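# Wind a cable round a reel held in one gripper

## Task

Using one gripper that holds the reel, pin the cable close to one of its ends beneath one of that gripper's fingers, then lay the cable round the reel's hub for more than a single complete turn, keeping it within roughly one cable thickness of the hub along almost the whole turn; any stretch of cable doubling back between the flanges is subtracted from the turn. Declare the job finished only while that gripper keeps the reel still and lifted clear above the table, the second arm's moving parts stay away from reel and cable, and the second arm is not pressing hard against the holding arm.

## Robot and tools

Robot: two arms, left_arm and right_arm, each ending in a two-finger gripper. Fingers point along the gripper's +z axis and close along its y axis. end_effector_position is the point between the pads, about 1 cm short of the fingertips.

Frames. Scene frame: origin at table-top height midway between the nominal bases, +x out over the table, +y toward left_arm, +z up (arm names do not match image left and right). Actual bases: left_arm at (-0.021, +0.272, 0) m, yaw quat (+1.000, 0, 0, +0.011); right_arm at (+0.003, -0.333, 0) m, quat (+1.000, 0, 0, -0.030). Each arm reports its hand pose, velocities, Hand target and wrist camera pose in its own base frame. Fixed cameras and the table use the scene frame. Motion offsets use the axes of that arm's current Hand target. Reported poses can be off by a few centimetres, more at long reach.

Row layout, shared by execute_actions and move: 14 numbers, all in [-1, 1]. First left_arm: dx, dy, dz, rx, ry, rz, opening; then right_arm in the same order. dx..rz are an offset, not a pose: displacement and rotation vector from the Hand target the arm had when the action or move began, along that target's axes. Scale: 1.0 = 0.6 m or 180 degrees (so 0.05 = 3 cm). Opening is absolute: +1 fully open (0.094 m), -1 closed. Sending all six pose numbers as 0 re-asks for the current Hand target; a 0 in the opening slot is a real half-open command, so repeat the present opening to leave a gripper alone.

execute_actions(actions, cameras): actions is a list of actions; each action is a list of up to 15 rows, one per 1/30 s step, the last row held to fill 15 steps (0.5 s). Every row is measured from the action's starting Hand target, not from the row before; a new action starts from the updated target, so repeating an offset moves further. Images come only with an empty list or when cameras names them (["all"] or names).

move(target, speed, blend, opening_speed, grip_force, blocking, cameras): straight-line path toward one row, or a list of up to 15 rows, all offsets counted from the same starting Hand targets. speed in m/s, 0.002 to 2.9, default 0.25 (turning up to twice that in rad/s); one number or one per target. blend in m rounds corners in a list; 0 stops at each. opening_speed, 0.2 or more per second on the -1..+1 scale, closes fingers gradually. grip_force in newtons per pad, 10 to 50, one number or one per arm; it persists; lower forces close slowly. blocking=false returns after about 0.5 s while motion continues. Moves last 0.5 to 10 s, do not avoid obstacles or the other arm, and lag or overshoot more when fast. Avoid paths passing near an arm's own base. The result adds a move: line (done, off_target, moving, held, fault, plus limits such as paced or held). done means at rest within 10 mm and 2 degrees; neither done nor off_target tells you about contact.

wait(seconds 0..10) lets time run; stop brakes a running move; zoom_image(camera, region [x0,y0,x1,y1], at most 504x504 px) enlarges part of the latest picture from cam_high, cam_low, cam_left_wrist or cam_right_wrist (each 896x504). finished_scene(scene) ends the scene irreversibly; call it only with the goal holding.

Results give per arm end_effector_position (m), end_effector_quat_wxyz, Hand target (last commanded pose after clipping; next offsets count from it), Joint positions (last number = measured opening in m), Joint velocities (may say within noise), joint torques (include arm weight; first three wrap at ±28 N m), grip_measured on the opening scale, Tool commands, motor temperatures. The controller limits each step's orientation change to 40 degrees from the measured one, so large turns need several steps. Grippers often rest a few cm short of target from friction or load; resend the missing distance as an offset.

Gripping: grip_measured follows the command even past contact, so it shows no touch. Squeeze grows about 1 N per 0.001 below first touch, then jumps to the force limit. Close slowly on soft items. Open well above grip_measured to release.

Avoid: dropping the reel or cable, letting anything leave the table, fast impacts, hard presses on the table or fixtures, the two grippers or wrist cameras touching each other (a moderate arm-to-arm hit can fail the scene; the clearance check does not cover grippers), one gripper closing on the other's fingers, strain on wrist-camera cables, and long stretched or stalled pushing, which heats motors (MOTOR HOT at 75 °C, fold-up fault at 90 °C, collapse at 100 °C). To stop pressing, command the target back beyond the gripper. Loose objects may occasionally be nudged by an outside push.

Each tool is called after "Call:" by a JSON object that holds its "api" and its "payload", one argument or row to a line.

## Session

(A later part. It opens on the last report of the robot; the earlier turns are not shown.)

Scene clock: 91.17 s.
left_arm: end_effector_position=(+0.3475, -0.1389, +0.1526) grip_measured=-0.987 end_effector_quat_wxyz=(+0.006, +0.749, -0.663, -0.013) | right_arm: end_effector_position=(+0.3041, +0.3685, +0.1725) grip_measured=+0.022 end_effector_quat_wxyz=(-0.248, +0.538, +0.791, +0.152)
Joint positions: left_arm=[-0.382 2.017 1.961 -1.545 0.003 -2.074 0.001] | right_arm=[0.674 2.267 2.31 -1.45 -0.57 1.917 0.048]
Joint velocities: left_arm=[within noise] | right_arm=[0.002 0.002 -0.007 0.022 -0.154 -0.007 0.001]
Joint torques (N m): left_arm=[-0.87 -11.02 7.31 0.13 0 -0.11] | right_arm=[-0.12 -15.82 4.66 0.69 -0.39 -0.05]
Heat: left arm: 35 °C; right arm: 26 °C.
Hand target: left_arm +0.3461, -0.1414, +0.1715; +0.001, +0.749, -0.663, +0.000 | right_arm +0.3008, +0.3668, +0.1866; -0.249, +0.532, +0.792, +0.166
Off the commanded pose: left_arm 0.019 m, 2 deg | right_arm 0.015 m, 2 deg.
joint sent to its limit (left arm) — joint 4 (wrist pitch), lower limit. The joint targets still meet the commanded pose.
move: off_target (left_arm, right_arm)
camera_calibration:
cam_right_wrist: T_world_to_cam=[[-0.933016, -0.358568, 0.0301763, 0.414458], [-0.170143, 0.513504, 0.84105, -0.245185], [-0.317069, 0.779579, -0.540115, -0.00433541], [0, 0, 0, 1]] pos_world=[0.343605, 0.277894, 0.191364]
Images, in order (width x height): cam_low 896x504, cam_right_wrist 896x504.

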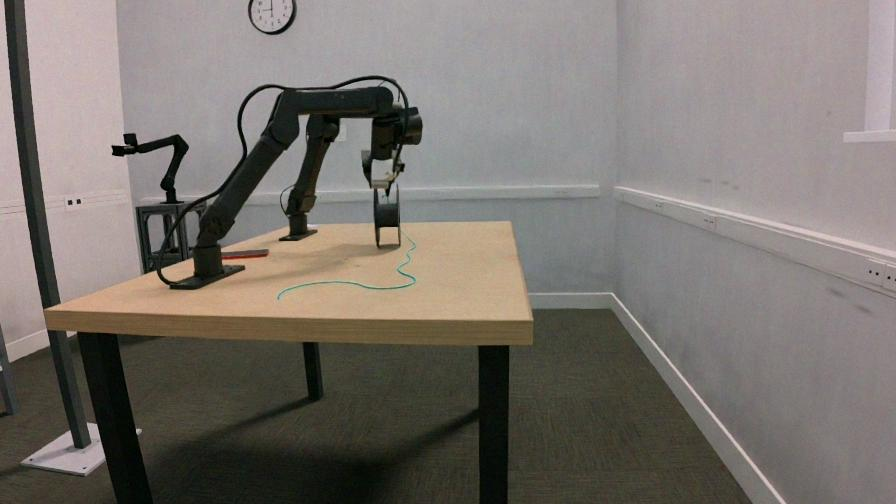

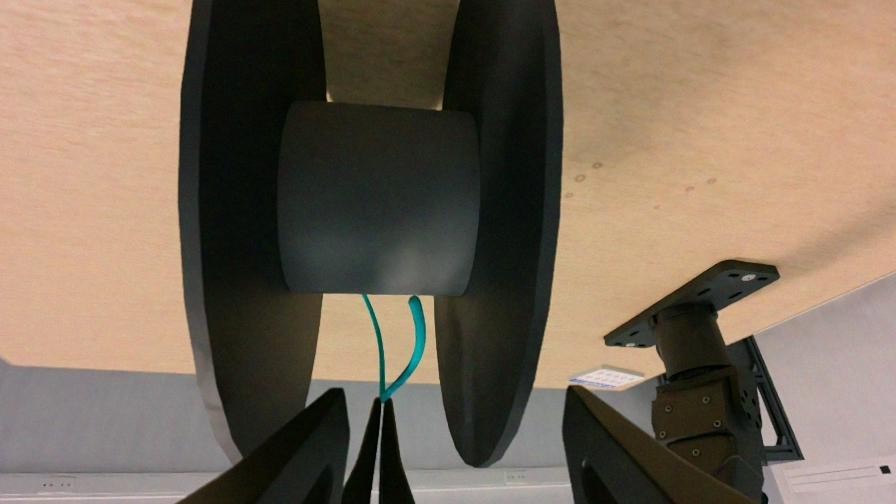

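Call:
{"api": "move", "payload": {
  "target": [0.025,0,0,0,0,0,-1,0.016,0.0025,0.0355,0,0,0,0.02],
  "speed": 0.06,
  "cameras": ["cam_right_wrist","cam_left_wrist","cam_low"]
}}

Call:
{"api": "zoom_image", "payload": {
  "camera": "cam_low",
  "region": [360, 160, 430, 260]
}}

Scene clock: 93.87 s.
left_arm: end_effector_position=(+0.3476, -0.1543, +0.1606) grip_measured=-0.987 end_effector_quat_wxyz=(+0.002, +0.746, -0.666, +0.002) | right_arm: end_effector_position=(+0.2971, +0.3874, +0.1673) grip_measured=+0.022 end_effector_quat_wxyz=(-0.248, +0.528, +0.796, +0.162)
Joint positions: left_arm=[-0.418 2.017 1.994 -1.546 0.006 -2.102 0.001] | right_arm=[0.714 2.266 2.281 -1.381 -0.57 1.946 0.048]
Joint torques (N m): left_arm=[-0.46 -9.17 7.6 0.22 0.01 -0.09] | right_arm=[0.08 -14.72 4.72 0.77 -0.28 0.15]
Heat: left arm: 34 °C; right arm: 27 °C.
Hand target: left_arm +0.3479, -0.1563, +0.1716; +0.001, +0.749, -0.663, +0.000 | right_arm +0.2945, +0.3859, +0.1746; -0.249, +0.532, +0.792, +0.166
Off the commanded pose: left_arm 0.011 m, 1 deg | right_arm 0.008 m, 1 deg.
joint sent to its limit (left arm) — joint 4 (wrist pitch), lower limit; joint 6 (wrist roll), lower limit. The joint targets still meet the commanded pose.
move: off_target (left_arm)
camera_calibration:
cam_left_wrist: T_world_to_cam=[[0.990245, 0.137637, -0.0217059, -0.319241], [0.133016, -0.887383, 0.441426, -0.218718], [0.0414952, -0.440008, -0.897035, 0.151385], [0, 0, 0, 1]] pos_world=[0.338938, -0.0835364, 0.225416]
cam_right_wrist: T_world_to_cam=[[-0.927659, -0.373332, 0.00848608, 0.422559], [-0.191273, 0.494549, 0.847842, -0.239265], [-0.320724, 0.784885, -0.530181, -0.0266157], [0, 0, 0, 1]] pos_world=[0.337689, 0.296974, 0.185162]
Images, in order (width x height): cam_low 896x504, cam_left_wrist 896x504, cam_right_wrist 896x504.

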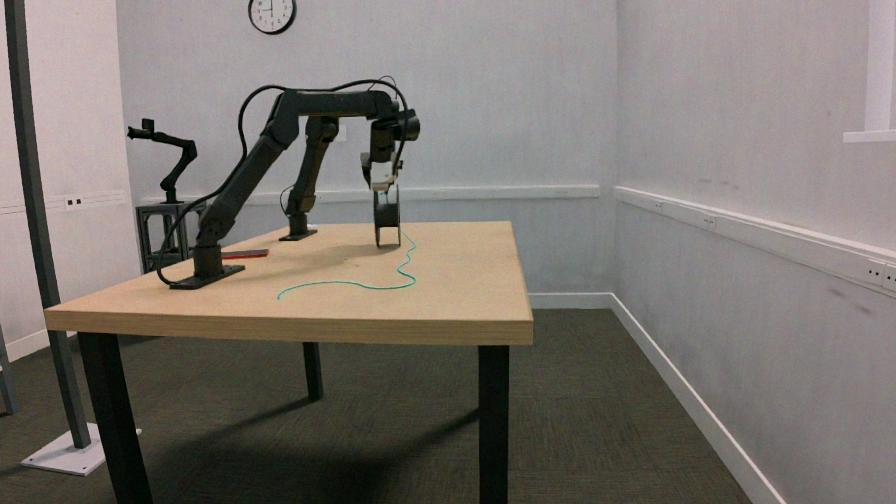

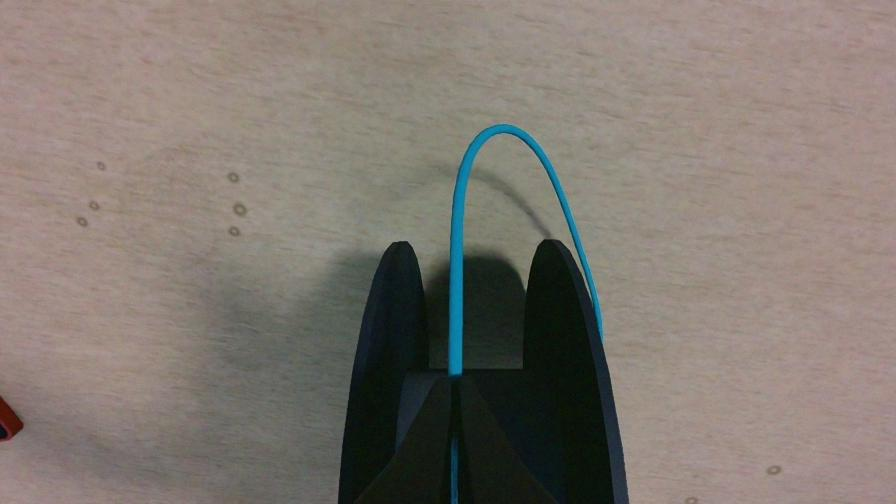

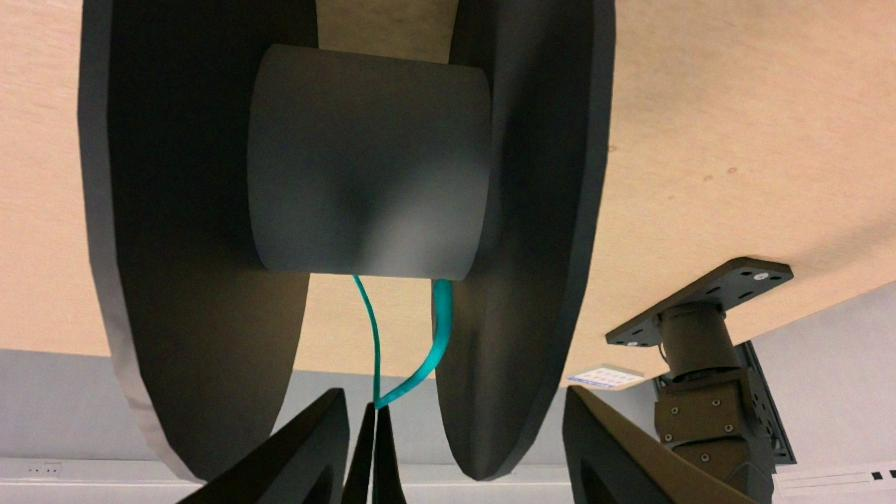

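Scaled by 5.040 from the camera's 896x504 image, which has a finer 1280x720 frame.

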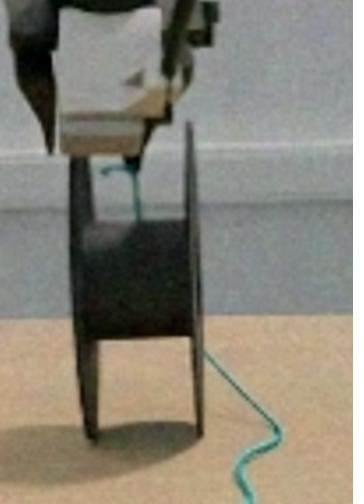

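Call:
{"api": "move", "payload": {
  "target": [0,0,0,0,0,0,-1,-0.017,0,0.0245,0,0,0,0.02],
  "speed": 0.06,
  "cameras": ["cam_right_wrist","cam_low","cam_high"]
}}

Call:
{"api": "zoom_image", "payload": {
  "camera": "cam_low",
  "region": [360, 160, 430, 260]
}}

Call:
{"api": "zoom_image", "payload": {
  "camera": "cam_high",
  "region": [400, 130, 520, 250]
}}

Scene clock: 96.50 s.
left_arm: end_effector_position=(+0.3476, -0.1543, +0.1606) grip_measured=-0.987 end_effector_quat_wxyz=(+0.002, +0.746, -0.666, +0.002) | right_arm: end_effector_position=(+0.2971, +0.3874, +0.1440) grip_measured=+0.022 end_effector_quat_wxyz=(-0.250, +0.530, +0.795, +0.156)
Joint positions: left_arm=[-0.418 2.017 1.994 -1.546 0.006 -2.102 0.001] | right_arm=[0.714 2.254 2.167 -1.292 -0.57 1.947 0.048]
Joint torques (N m): left_arm=[-0.55 -9.26 7.45 0.2 -0.02 -0.14] | right_arm=[0.14 -15.69 4.92 0.73 -0.31 0.16]
Heat: left arm: 34 °C; right arm: 27 °C.
Hand target: left_arm +0.3479, -0.1563, +0.1716; +0.001, +0.749, -0.663, +0.000 | right_arm +0.2946, +0.3860, +0.1566; -0.249, +0.532, +0.792, +0.166
Off the commanded pose: left_arm 0.011 m, 1 deg | right_arm 0.013 m, 1 deg.
joint sent to its limit (left arm) — joint 4 (wrist pitch), lower limit; joint 6 (wrist roll), lower limit. The joint targets still meet the commanded pose.
move: off_target (left_arm, right_arm)
camera_calibration:
cam_right_wrist: T_world_to_cam=[[-0.927651, -0.372923, 0.019828, 0.420952], [-0.183424, 0.501231, 0.845649, -0.224078], [-0.3253, 0.78083, -0.53337, -0.0355999], [0, 0, 0, 1]] pos_world=[0.337815, 0.297095, 0.162157]
Images, in order (width x height): cam_high 896x504, cam_low 896x504, cam_right_wrist 896x504.

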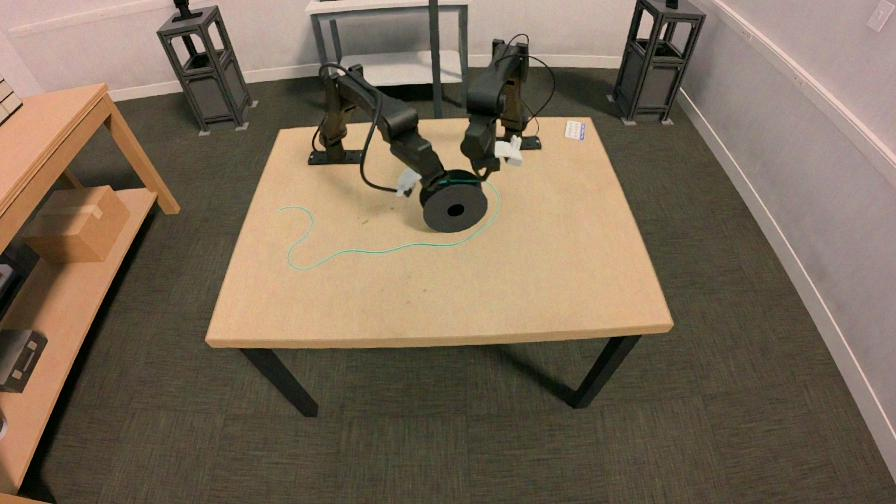

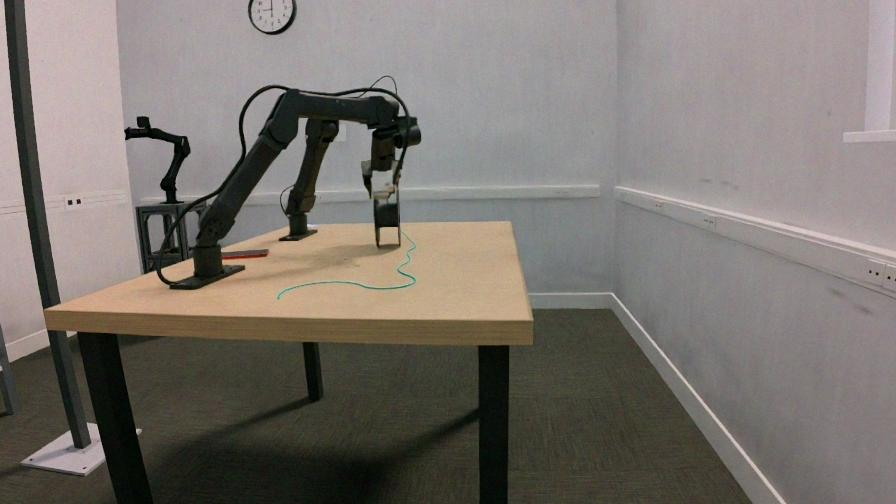

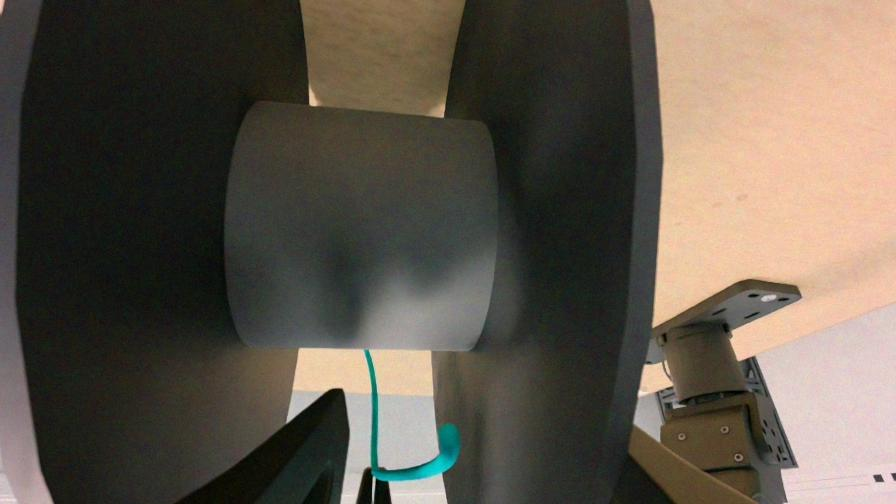

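Scaled by 5.040 from the camera's 896x504 image, which has a finer 1280x720 frame.

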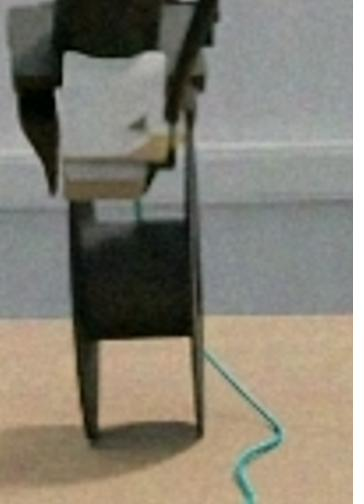

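Scaled by 4.200 from the camera's 896x504 image, which has a finer 1280x720 frame.

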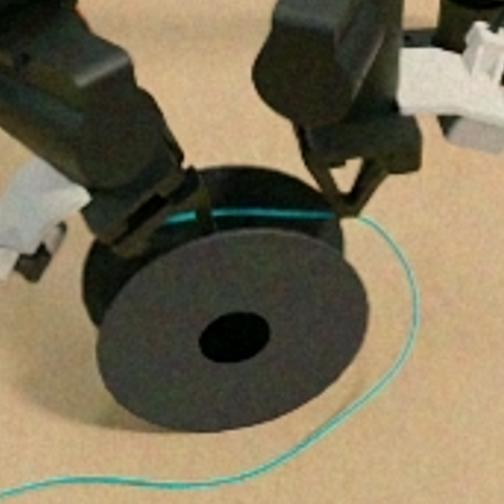

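Call:
{"api": "move", "payload": {
  "target": [0,0,0.02,0,0,0,-1,0,0,0,0,0,0,0.02],
  "speed": 0.06,
  "cameras": ["cam_right_wrist","cam_high"]
}}

Call:
{"api": "zoom_image", "payload": {
  "camera": "cam_high",
  "region": [400, 130, 520, 250]
}}

Scene clock: 98.13 s.
left_arm: end_effector_position=(+0.3476, -0.1543, +0.1606) grip_measured=-0.987 end_effector_quat_wxyz=(+0.002, +0.746, -0.666, +0.002) | right_arm: end_effector_position=(+0.2971, +0.3874, +0.1440) grip_measured=+0.022 end_effector_quat_wxyz=(-0.250, +0.530, +0.795, +0.156)
Joint positions: left_arm=[-0.418 2.017 1.994 -1.546 0.006 -2.102 0.001] | right_arm=[0.714 2.254 2.167 -1.292 -0.57 1.947 0.048]
Joint torques (N m): left_arm=[-0.46 -8.05 5.5 0.31 -0.05 -0.1] | right_arm=[0.06 -15.69 4.93 0.74 -0.32 0.17]
Heat: left arm: 33 °C; right arm: 28 °C.
Hand target: left_arm +0.3479, -0.1563, +0.1596; +0.001, +0.749, -0.663, +0.000 | right_arm +0.2945, +0.3860, +0.1566; -0.249, +0.532, +0.792, +0.166
Off the commanded pose: left_arm 0.002 m, 1 deg | right_arm 0.013 m, 1 deg.
joint sent to its limit (left arm) — joint 6 (wrist roll), lower limit. The joint targets still meet the commanded pose.
move: off_target (right_arm)
camera_calibration:
cam_right_wrist: T_world_to_cam=[[-0.927645, -0.372951, 0.0195397, 0.421135], [-0.183625, 0.501042, 0.845718, -0.223997], [-0.325201, 0.780938, -0.533272, -0.0357266], [0, 0, 0, 1]] pos_world=[0.337914, 0.297195, 0.162157]
Images, in order (width x height): cam_high 896x504, cam_right_wrist 896x504.

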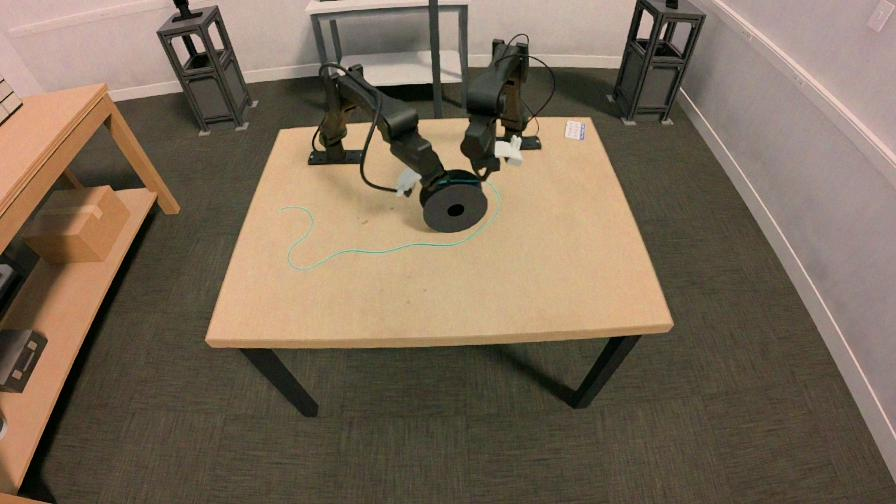

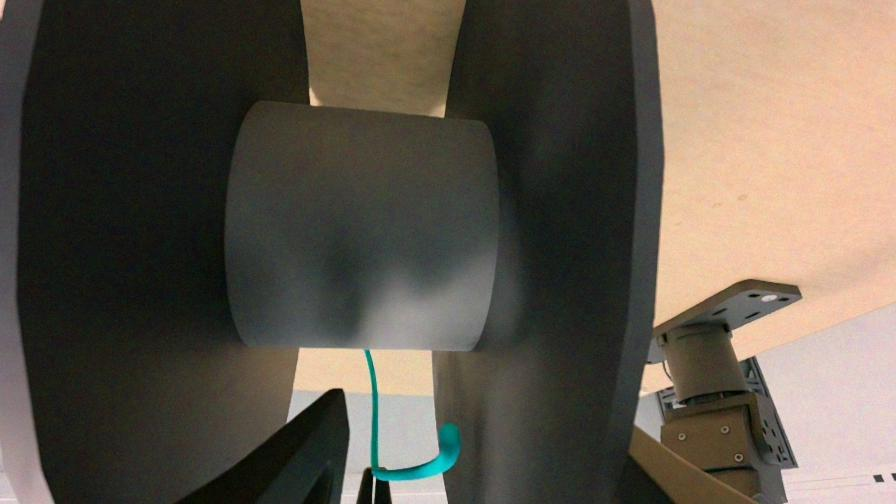

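Scaled by 4.200 from the camera's 896x504 image, which has a finer 1280x720 frame.

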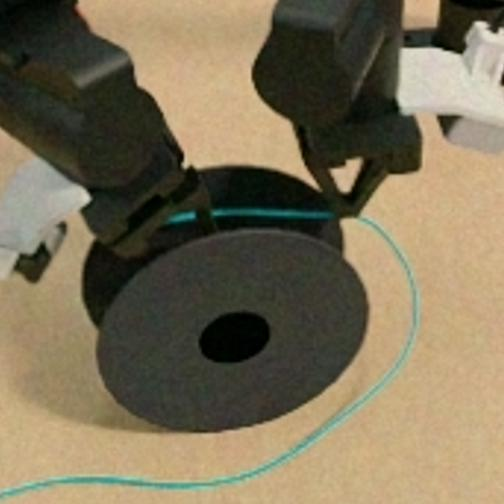

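Call:
{"api": "move", "payload": {
  "target": [0,0,0.018,0,0,0,-1,0,0,0,0,0,0,0.02],
  "speed": 0.06,
  "cameras": ["cam_right_wrist","cam_high"]
}}

Call:
{"api": "zoom_image", "payload": {
  "camera": "cam_high",
  "region": [400, 130, 520, 250]
}}

Scene clock: 99.47 s.
left_arm: end_effector_position=(+0.3505, -0.1556, +0.1505) grip_measured=-0.987 end_effector_quat_wxyz=(+0.002, +0.746, -0.666, +0.004) | right_arm: end_effector_position=(+0.2971, +0.3874, +0.1440) grip_measured=+0.022 end_effector_quat_wxyz=(-0.250, +0.530, +0.795, +0.156)
Joint positions: left_arm=[-0.418 2.017 1.953 -1.501 0.006 -2.102 0.001] | right_arm=[0.714 2.254 2.167 -1.292 -0.57 1.947 0.048]
Joint torques (N m): left_arm=[-0.54 -8.84 4.34 0.39 -0.01 -0.08] | right_arm=[0.13 -15.69 5 0.75 -0.31 0.17]
Heat: left arm: 33 °C; right arm: 28 °C.
Hand target: left_arm +0.3479, -0.1563, +0.1487; +0.001, +0.749, -0.663, +0.000 | right_arm +0.2945, +0.3860, +0.1566; -0.249, +0.532, +0.792, +0.166
Off the commanded pose: left_arm 0.003 m, 1 deg | right_arm 0.013 m, 1 deg.
joint sent to its limit (left arm) — joint 6 (wrist roll), lower limit. The joint targets still meet the commanded pose.
move: off_target (right_arm)
camera_calibration:
cam_right_wrist: T_world_to_cam=[[-0.927645, -0.372951, 0.0195397, 0.421135], [-0.183625, 0.501042, 0.845718, -0.223997], [-0.325201, 0.780938, -0.533272, -0.0357266], [0, 0, 0, 1]] pos_world=[0.337914, 0.297195, 0.162157]
Images, in order (width x height): cam_high 896x504, cam_right_wrist 896x504.

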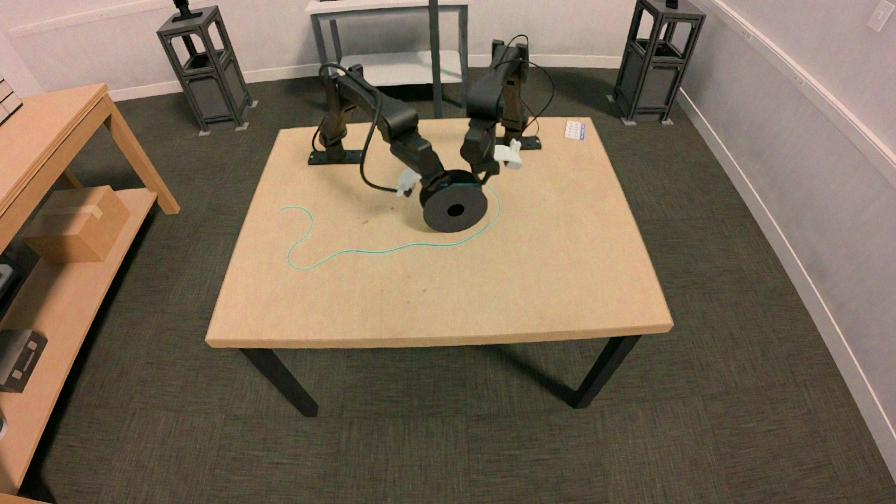

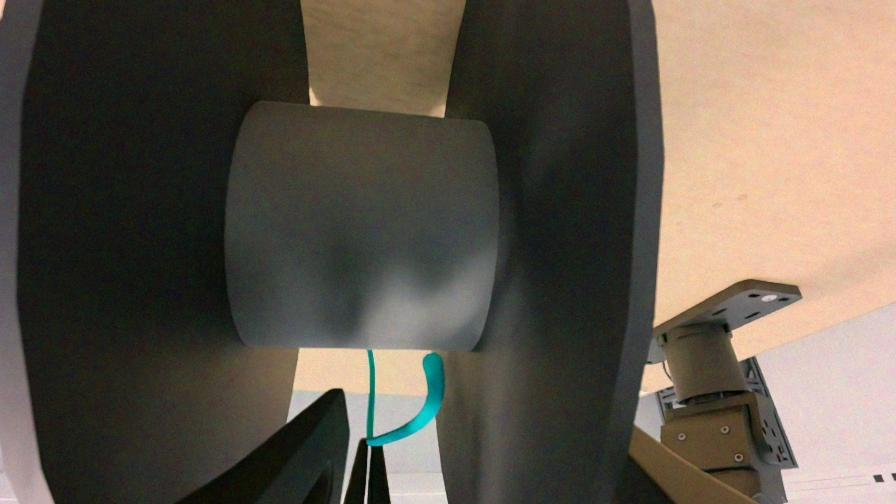

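Scaled by 4.200 from the camera's 896x504 image, which has a finer 1280x720 frame.

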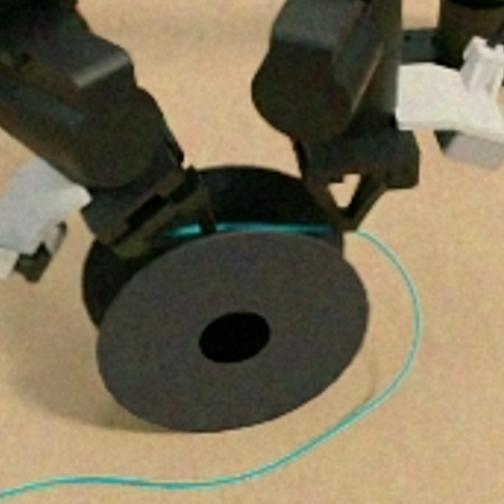

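Call:
{"api": "move", "payload": {
  "target": [0,0,0,0,0,0,-1,0,0,0,0,0,0,-1],
  "opening_speed": 0.25,
  "cameras": ["all"]
}}

Call:
{"api": "zoom_image", "payload": {
  "camera": "cam_high",
  "region": [400, 130, 520, 250]
}}

Scene clock: 104.33 s.
left_arm: end_effector_position=(+0.3508, -0.1561, +0.1505) grip_measured=-0.987 end_effector_quat_wxyz=(+0.002, +0.746, -0.666, +0.005) | right_arm: end_effector_position=(+0.2996, +0.3894, +0.1461) grip_measured=-0.898 end_effector_quat_wxyz=(-0.248, +0.528, +0.795, +0.164)
Joint positions: left_arm=[-0.418 2.017 1.953 -1.499 0.008 -2.102 0.001] | right_arm=[0.714 2.251 2.167 -1.277 -0.57 1.948 0.005]
Joint torques (N m): left_arm=[-0.47 -8.7 4.41 0.39 0.02 -0.09] | right_arm=[0.09 -15.42 4.98 0.61 -0.31 0.16]
Motor temperatures (°C): left_arm=[20 32 22 20 20 19 20] | right_arm=[22 30 26 24 22 18 21]
Heat: left arm: 32 °C; right arm: 30 °C.
Hand target: left_arm +0.3479, -0.1563, +0.1487; +0.001, +0.749, -0.663, +0.000 | right_arm +0.2945, +0.3860, +0.1567; -0.249, +0.532, +0.792, +0.166
Off the commanded pose: left_arm 0.003 m, 1 deg | right_arm 0.012 m, 1 deg.
joint sent to its limit (left arm) — joint 6 (wrist roll), lower limit. The joint targets still meet the commanded pose.
move: off_target (right_arm)
camera_calibration:
cam_left_wrist: T_world_to_cam=[[0.990353, 0.137492, -0.0172101, -0.323051], [0.130679, -0.885464, 0.445955, -0.215799], [0.0460761, -0.443902, -0.89489, 0.138835], [0, 0, 0, 1]] pos_world=[0.341738, -0.0850363, 0.214919]
cam_right_wrist: T_world_to_cam=[[-0.928161, -0.372167, 0.00306353, 0.426312], [-0.194369, 0.491732, 0.848776, -0.219928], [-0.317392, 0.787205, -0.528744, -0.0408483], [0, 0, 0, 1]] pos_world=[0.339974, 0.29896, 0.163765]

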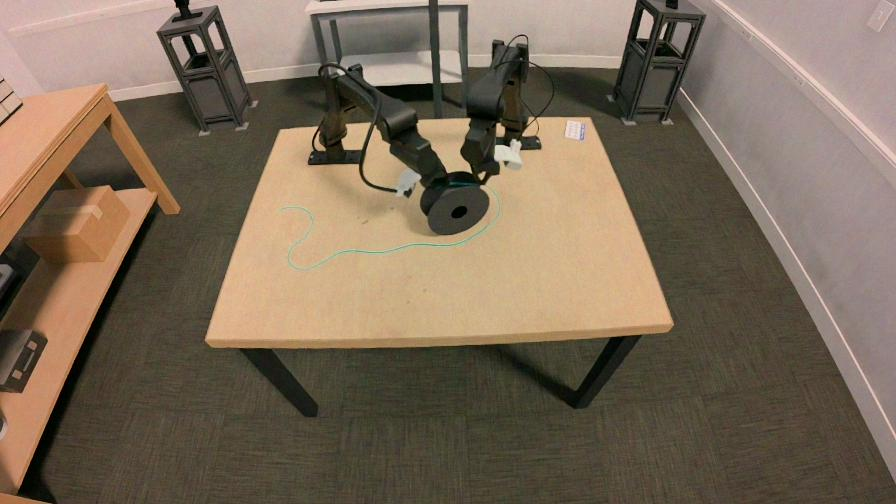

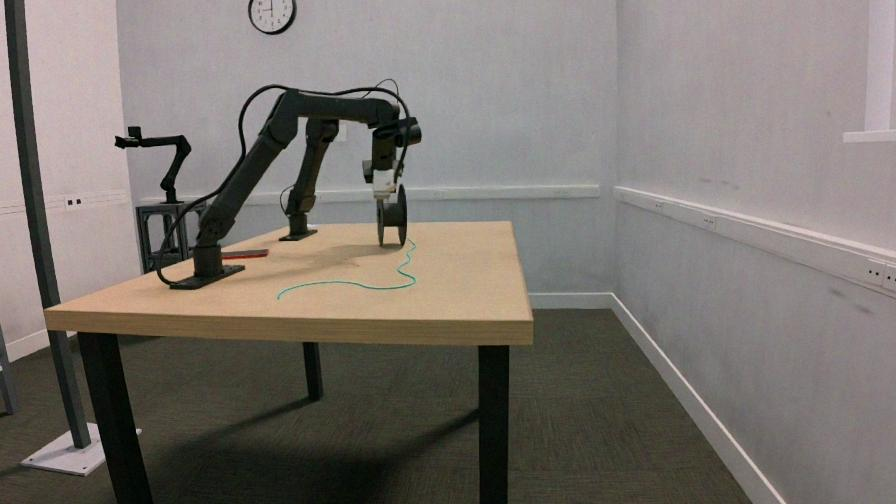

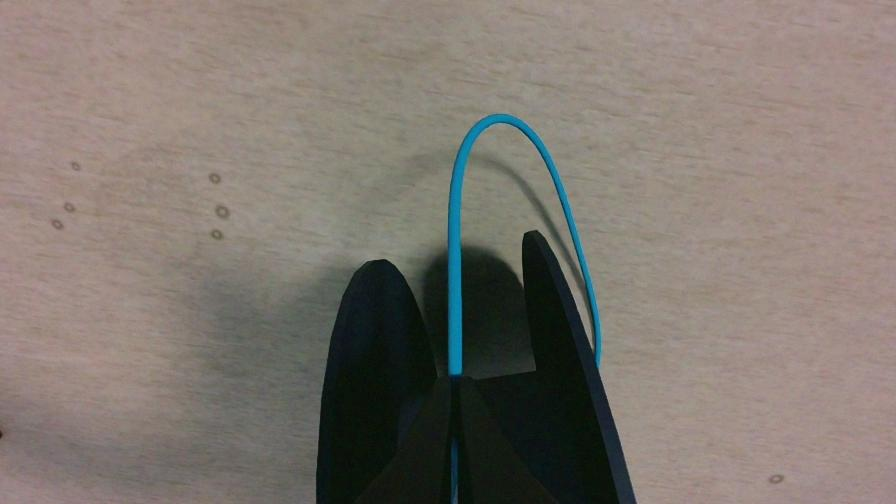

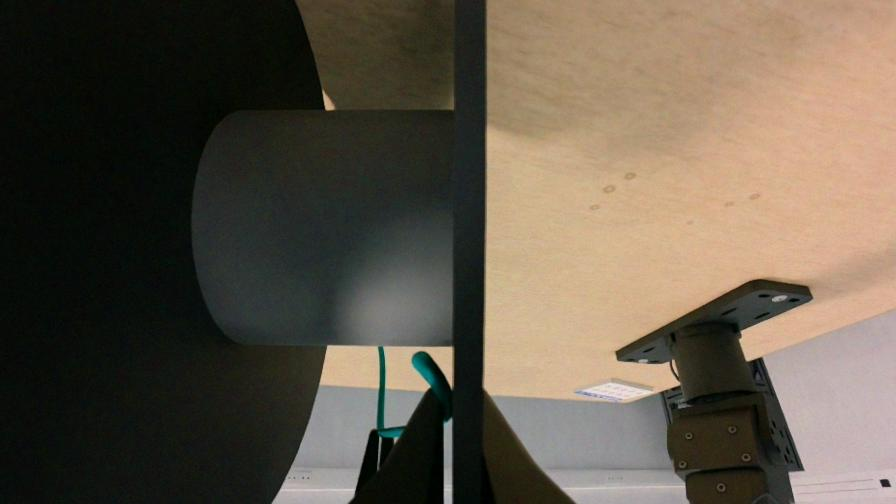

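Scaled by 4.200 from the camera's 896x504 image, which has a finer 1280x720 frame.

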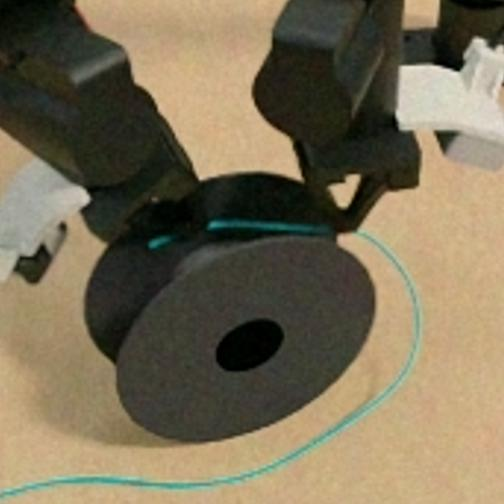

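Call:
{"api": "move", "payload": {
  "target": [0,0,0,0,0,0,-0.7,0,0,0,0,0,0,-1],
  "opening_speed": 0.5
}}

Call:
{"api": "move", "payload": {
  "target": [
    [0,0,-0.18,0,0,0,-0.7,0,0,0,0,0,0,-1],
    [-0.2,0,-0.2,0,0,0,-0.7,0,0,0,0,0,0,-1]
  ],
  "speed": 0.15,
  "blend": [0.03,0],
  "cameras": ["all"]
}}

Call:
{"api": "zoom_image", "payload": {
  "camera": "cam_high",
  "region": [400, 130, 540, 250]
}}

Scene clock: 107.57 s.
left_arm: end_effector_position=(+0.3508, -0.1561, +0.1505) grip_measured=-0.701 end_effector_quat_wxyz=(+0.002, +0.746, -0.666, +0.005) | right_arm: end_effector_position=(+0.2996, +0.3895, +0.1461) grip_measured=-0.898 end_effector_quat_wxyz=(-0.248, +0.528, +0.795, +0.165)
Joint positions: left_arm=[-0.418 2.017 1.953 -1.499 0.008 -2.102 0.014] | right_arm=[0.714 2.251 2.167 -1.276 -0.57 1.948 0.005]
Joint torques (N m): left_arm=[-0.53 -8.75 4.44 0.35 -0.04 -0.08] | right_arm=[0.08 -15.45 5.01 0.59 -0.3 0.16]
Heat: left arm: 31 °C; right arm: 30 °C.
Hand target: left_arm +0.3479, -0.1563, +0.1487; +0.001, +0.749, -0.663, +0.000 | right_arm +0.2946, +0.3860, +0.1567; -0.249, +0.532, +0.792, +0.166
Off the commanded pose: left_arm 0.003 m, 1 deg | right_arm 0.012 m, 1 deg.
joint sent to its limit (left arm) — joint 6 (wrist roll), lower limit. The joint targets still meet the commanded pose.
move: off_target (right_arm)

Scene clock: 109.87 s.
left_arm: end_effector_position=(+0.3411, -0.0394, +0.2641) grip_measured=-0.701 end_effector_quat_wxyz=(-0.077, +0.744, -0.653, +0.122) | right_arm: end_effector_position=(+0.2996, +0.3895, +0.1461) grip_measured=-0.898 end_effector_quat_wxyz=(-0.248, +0.528, +0.795, +0.165)
Joint positions: left_arm=[-0.111 1.692 1.963 -1.552 0.013 -1.815 0.014] | right_arm=[0.714 2.251 2.167 -1.276 -0.57 1.948 0.005]
Joint torques (N m): left_arm=[-0.05 -7.83 4.23 0.8 -0.05 0.08] | right_arm=[0.05 -15.47 5.04 0.61 -0.3 0.15]
Heat: left arm: 31 °C; right arm: 29 °C.
Hand target: left_arm +0.3336, -0.0371, +0.2685; +0.001, +0.749, -0.663, +0.000 | right_arm +0.2946, +0.3860, +0.1567; -0.249, +0.532, +0.792, +0.166
Off the commanded pose: left_arm 0.009 m, 17 deg | right_arm 0.012 m, 1 deg.
joint sent to its limit (left arm) — joint 4 (wrist pitch), lower limit. The joint targets are off in orientation, not in position.
move: off_target (left_arm, right_arm)
camera_calibration:
cam_left_wrist: T_world_to_cam=[[0.953933, 0.160447, 0.253512, -0.38577], [0.0129851, -0.866274, 0.499401, -0.135119], [0.299738, -0.473103, -0.82845, 0.187524], [0, 0, 0, 1]] pos_world=[0.313545, 0.0335635, 0.32063]
cam_right_wrist: T_world_to_cam=[[-0.928182, -0.372117, 0.00272581, 0.426489], [-0.194578, 0.491559, 0.848828, -0.219843], [-0.317203, 0.787337, -0.528662, -0.0410122], [0, 0, 0, 1]] pos_world=[0.340073, 0.29906, 0.163765]

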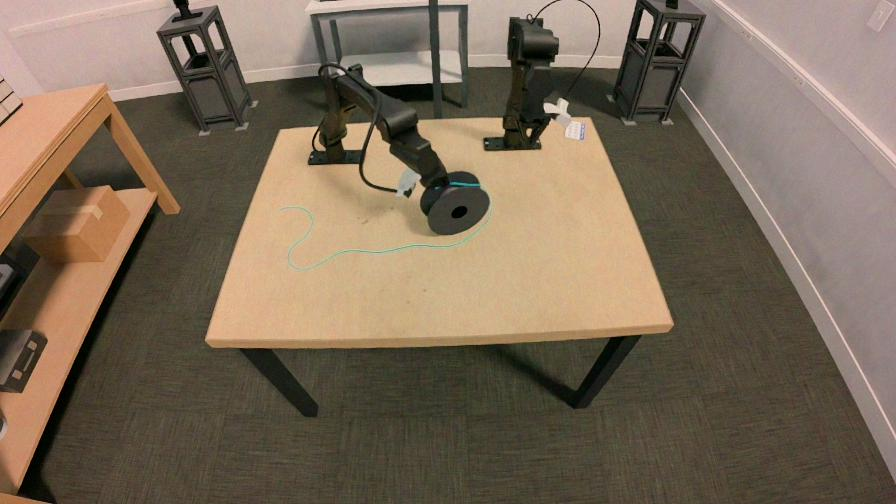

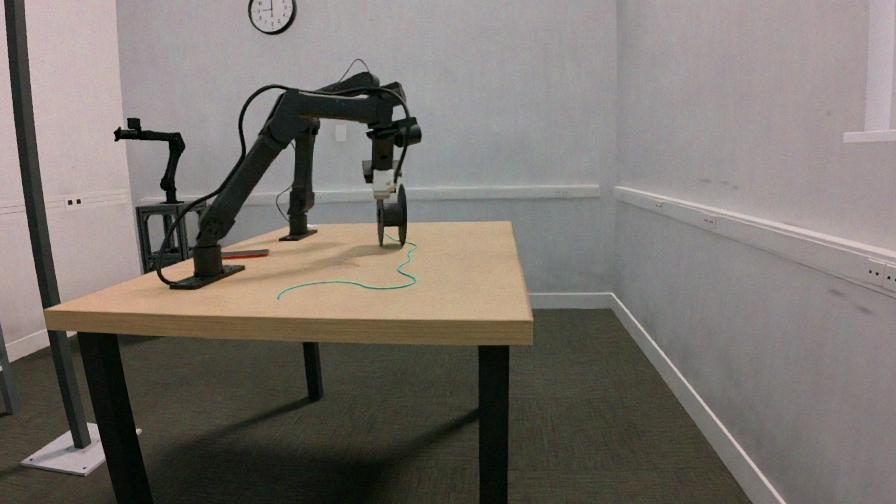

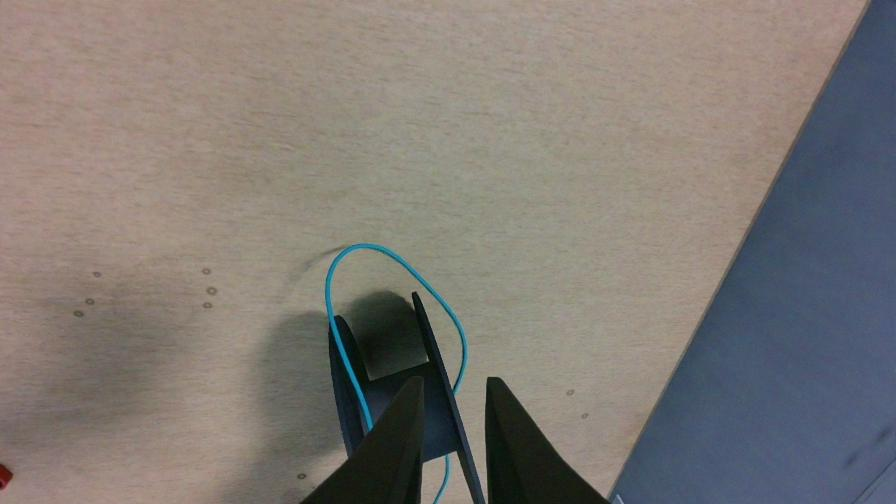

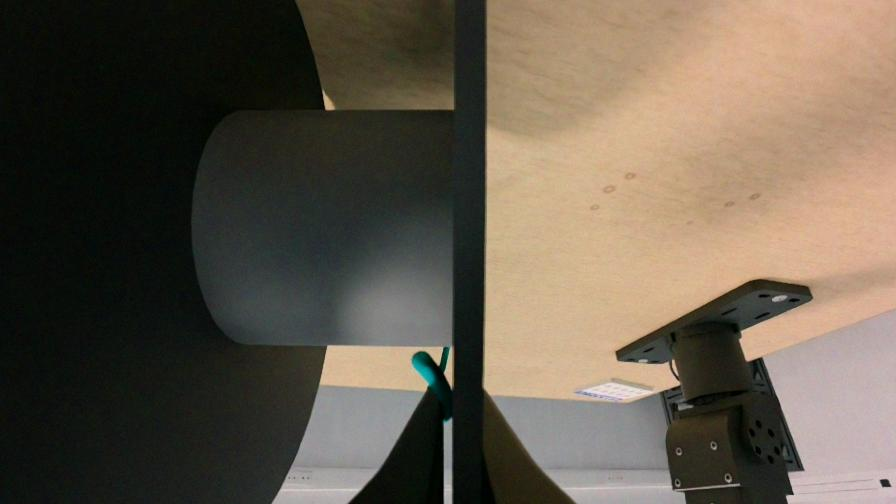

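Scaled by 3.600 from the camera's 896x504 image, which has a finer 1280x720 frame.

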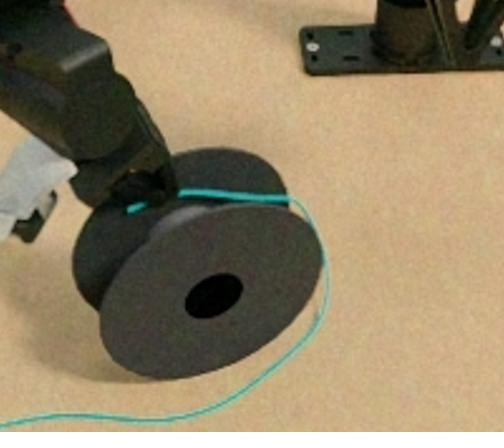

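Call:
{"api": "move", "payload": {
  "target": [
    [0,0,0,0,0,0,-0.7,0.124,0,-0.178,0,0,0,-1],
    [0,0,0,0,0,0,-0.7,-0.0335,-0.0535,-0.374,0.035,-0.2875,-0.407,-1]
  ],
  "speed": 0.15,
  "blend": [0.03,0],
  "cameras": ["all"]
}}

Call:
{"api": "zoom_image", "payload": {
  "camera": "cam_high",
  "region": [360, 90, 560, 270]
}}

Call:
{"api": "zoom_image", "payload": {
  "camera": "cam_low",
  "region": [300, 60, 480, 260]
}}

Scene clock: 117.30 s.
left_arm: end_effector_position=(+0.3411, -0.0394, +0.2641) grip_measured=-0.701 end_effector_quat_wxyz=(-0.078, +0.743, -0.653, +0.122) | right_arm: end_effector_position=(+0.3208, +0.2440, +0.3076) grip_measured=-0.902 end_effector_quat_wxyz=(+0.244, -0.035, +0.968, +0.041)
Joint positions: left_arm=[-0.111 1.692 1.963 -1.552 0.013 -1.814 0.014] | right_arm=[0.762 1.89 2.337 -1.584 0.257 0.632 0.005]
Joint torques (N m): left_arm=[-0.14 -7.73 4.4 0.78 -0.08 0.09] | right_arm=[0.46 -12.46 4.85 1.56 0.43 -0.02]
Heat: left arm: 30 °C; right arm: 30 °C.
Hand target: left_arm +0.3336, -0.0371, +0.2685; +0.001, +0.749, -0.663, +0.000 | right_arm +0.3199, +0.2400, +0.3294; +0.216, -0.025, +0.976, +0.006
Off the commanded pose: left_arm 0.009 m, 17 deg | right_arm 0.022 m, 5 deg.
joint read past its limit (right arm) — joint 4 (wrist pitch), lower limit.
joint sent to its limit (left arm) — joint 4 (wrist pitch), lower limit. The joint targets are off in orientation, not in position.
joint sent to its limit (right arm) — joint 4 (wrist pitch), lower limit. The joint targets are off in orientation, not in position.
move: off_target (left_arm, right_arm)
camera_calibration:
cam_left_wrist: T_world_to_cam=[[0.95411, 0.159354, 0.253535, -0.38589], [0.0120724, -0.866434, 0.499147, -0.134747], [0.299212, -0.47318, -0.828597, 0.187709], [0, 0, 0, 1]] pos_world=[0.313644, 0.0335636, 0.32063]
cam_right_wrist: T_world_to_cam=[[0.0775548, -0.994033, -0.0767062, 0.244975], [-0.993764, -0.0708924, -0.0860658, 0.39993], [0.0801144, 0.0829027, -0.993332, 0.353057], [0, 0, 0, 1]] pos_world=[0.350152, 0.242596, 0.403915]

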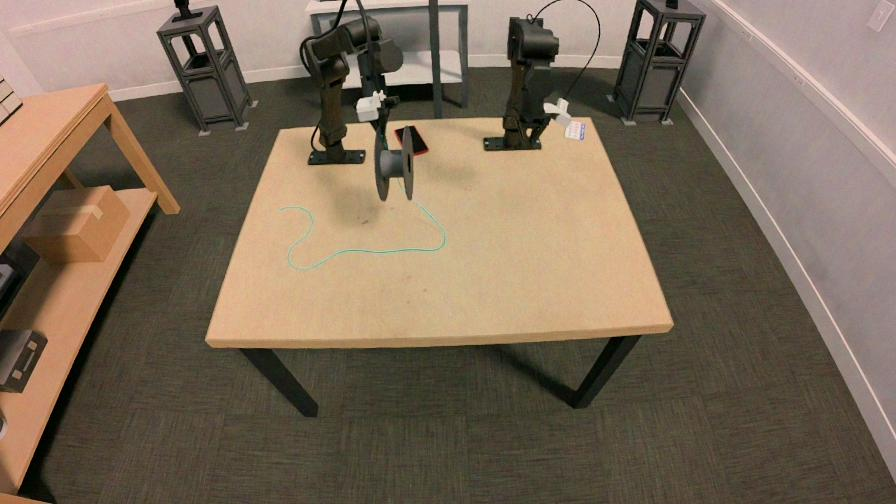

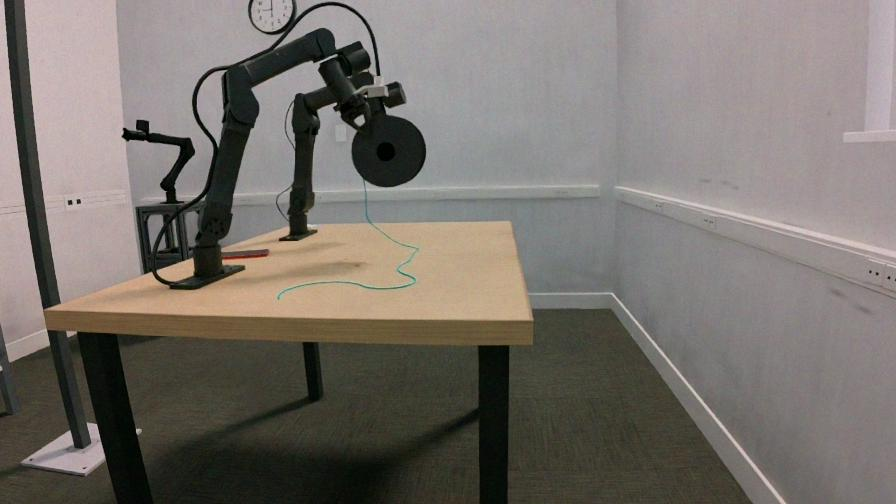

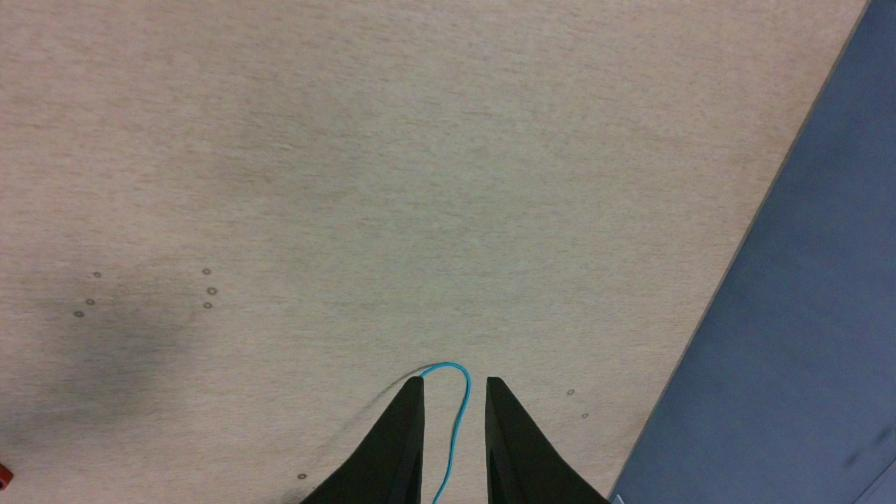

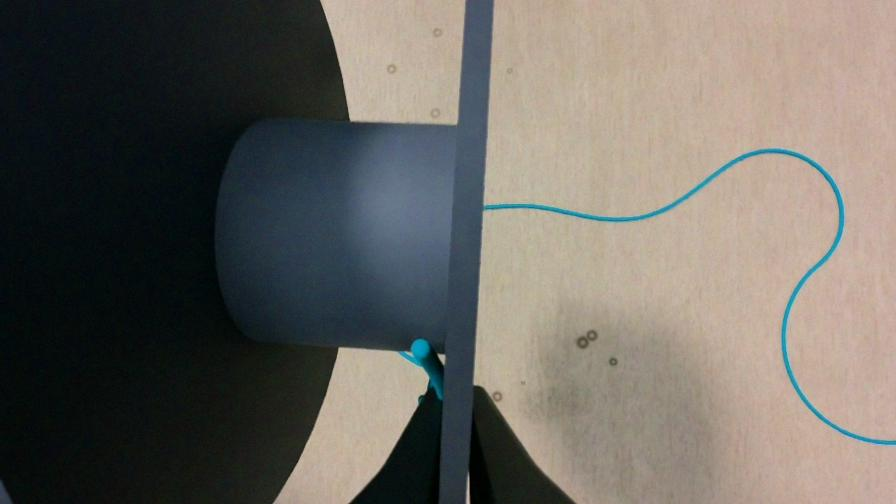

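Scaled by 2.520 from the camera's 896x504 image, which has a finer 1280x720 frame.

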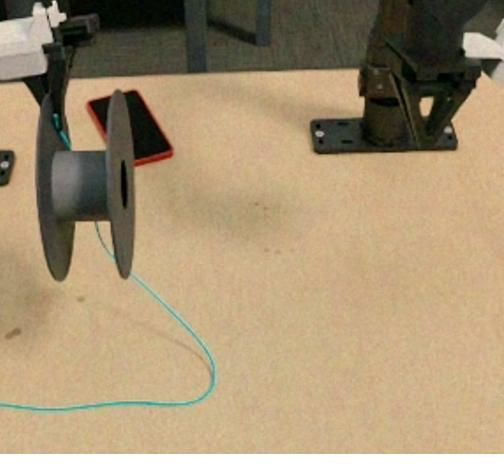

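Scaled by 2.520 from the camera's 896x504 image, which has a finer 1280x720 frame.

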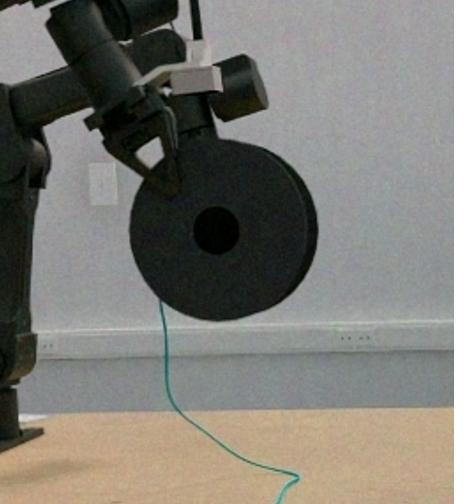

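Call:
{"api": "move", "payload": {
  "target": [0,0,0,0,0,0.722,-0.5,0,0,0,0,0,0,-1],
  "speed": 0.4
}}

Scene clock: 124.33 s.
left_arm: end_effector_position=(+0.3398, -0.0362, +0.2636) grip_measured=-0.501 end_effector_quat_wxyz=(+0.140, +0.274, +0.951, +0.021) | right_arm: end_effector_position=(+0.3209, +0.2439, +0.3076) grip_measured=-0.903 end_effector_quat_wxyz=(+0.245, -0.036, +0.968, +0.041)
Joint positions: left_arm=[-0.105 1.692 1.963 -1.559 0.007 0.456 0.023] | right_arm=[0.762 1.89 2.337 -1.584 0.258 0.631 0.005]
Joint torques (N m): left_arm=[-0.66 -7.66 4.16 0.8 -0.03 0.1] | right_arm=[0.54 -12.41 4.88 1.55 0.43 -0.05]
Heat: left arm: 30 °C; right arm: 31 °C.
Hand target: left_arm +0.3335, -0.0371, +0.2685; -0.001, +0.284, +0.959, -0.001 | right_arm +0.3199, +0.2400, +0.3294; +0.216, -0.025, +0.976, +0.006
Off the commanded pose: left_arm 0.008 m, 16 deg | right_arm 0.022 m, 5 deg.
joint read past its limit (right arm) — joint 4 (wrist pitch), lower limit.
joint sent to its limit (left arm) — joint 4 (wrist pitch), lower limit. The joint targets are off in orientation, not in position.
joint sent to its limit (right arm) — joint 4 (wrist pitch), lower limit. The joint targets are off in orientation, not in position.
move: off_target (left_arm, right_arm)


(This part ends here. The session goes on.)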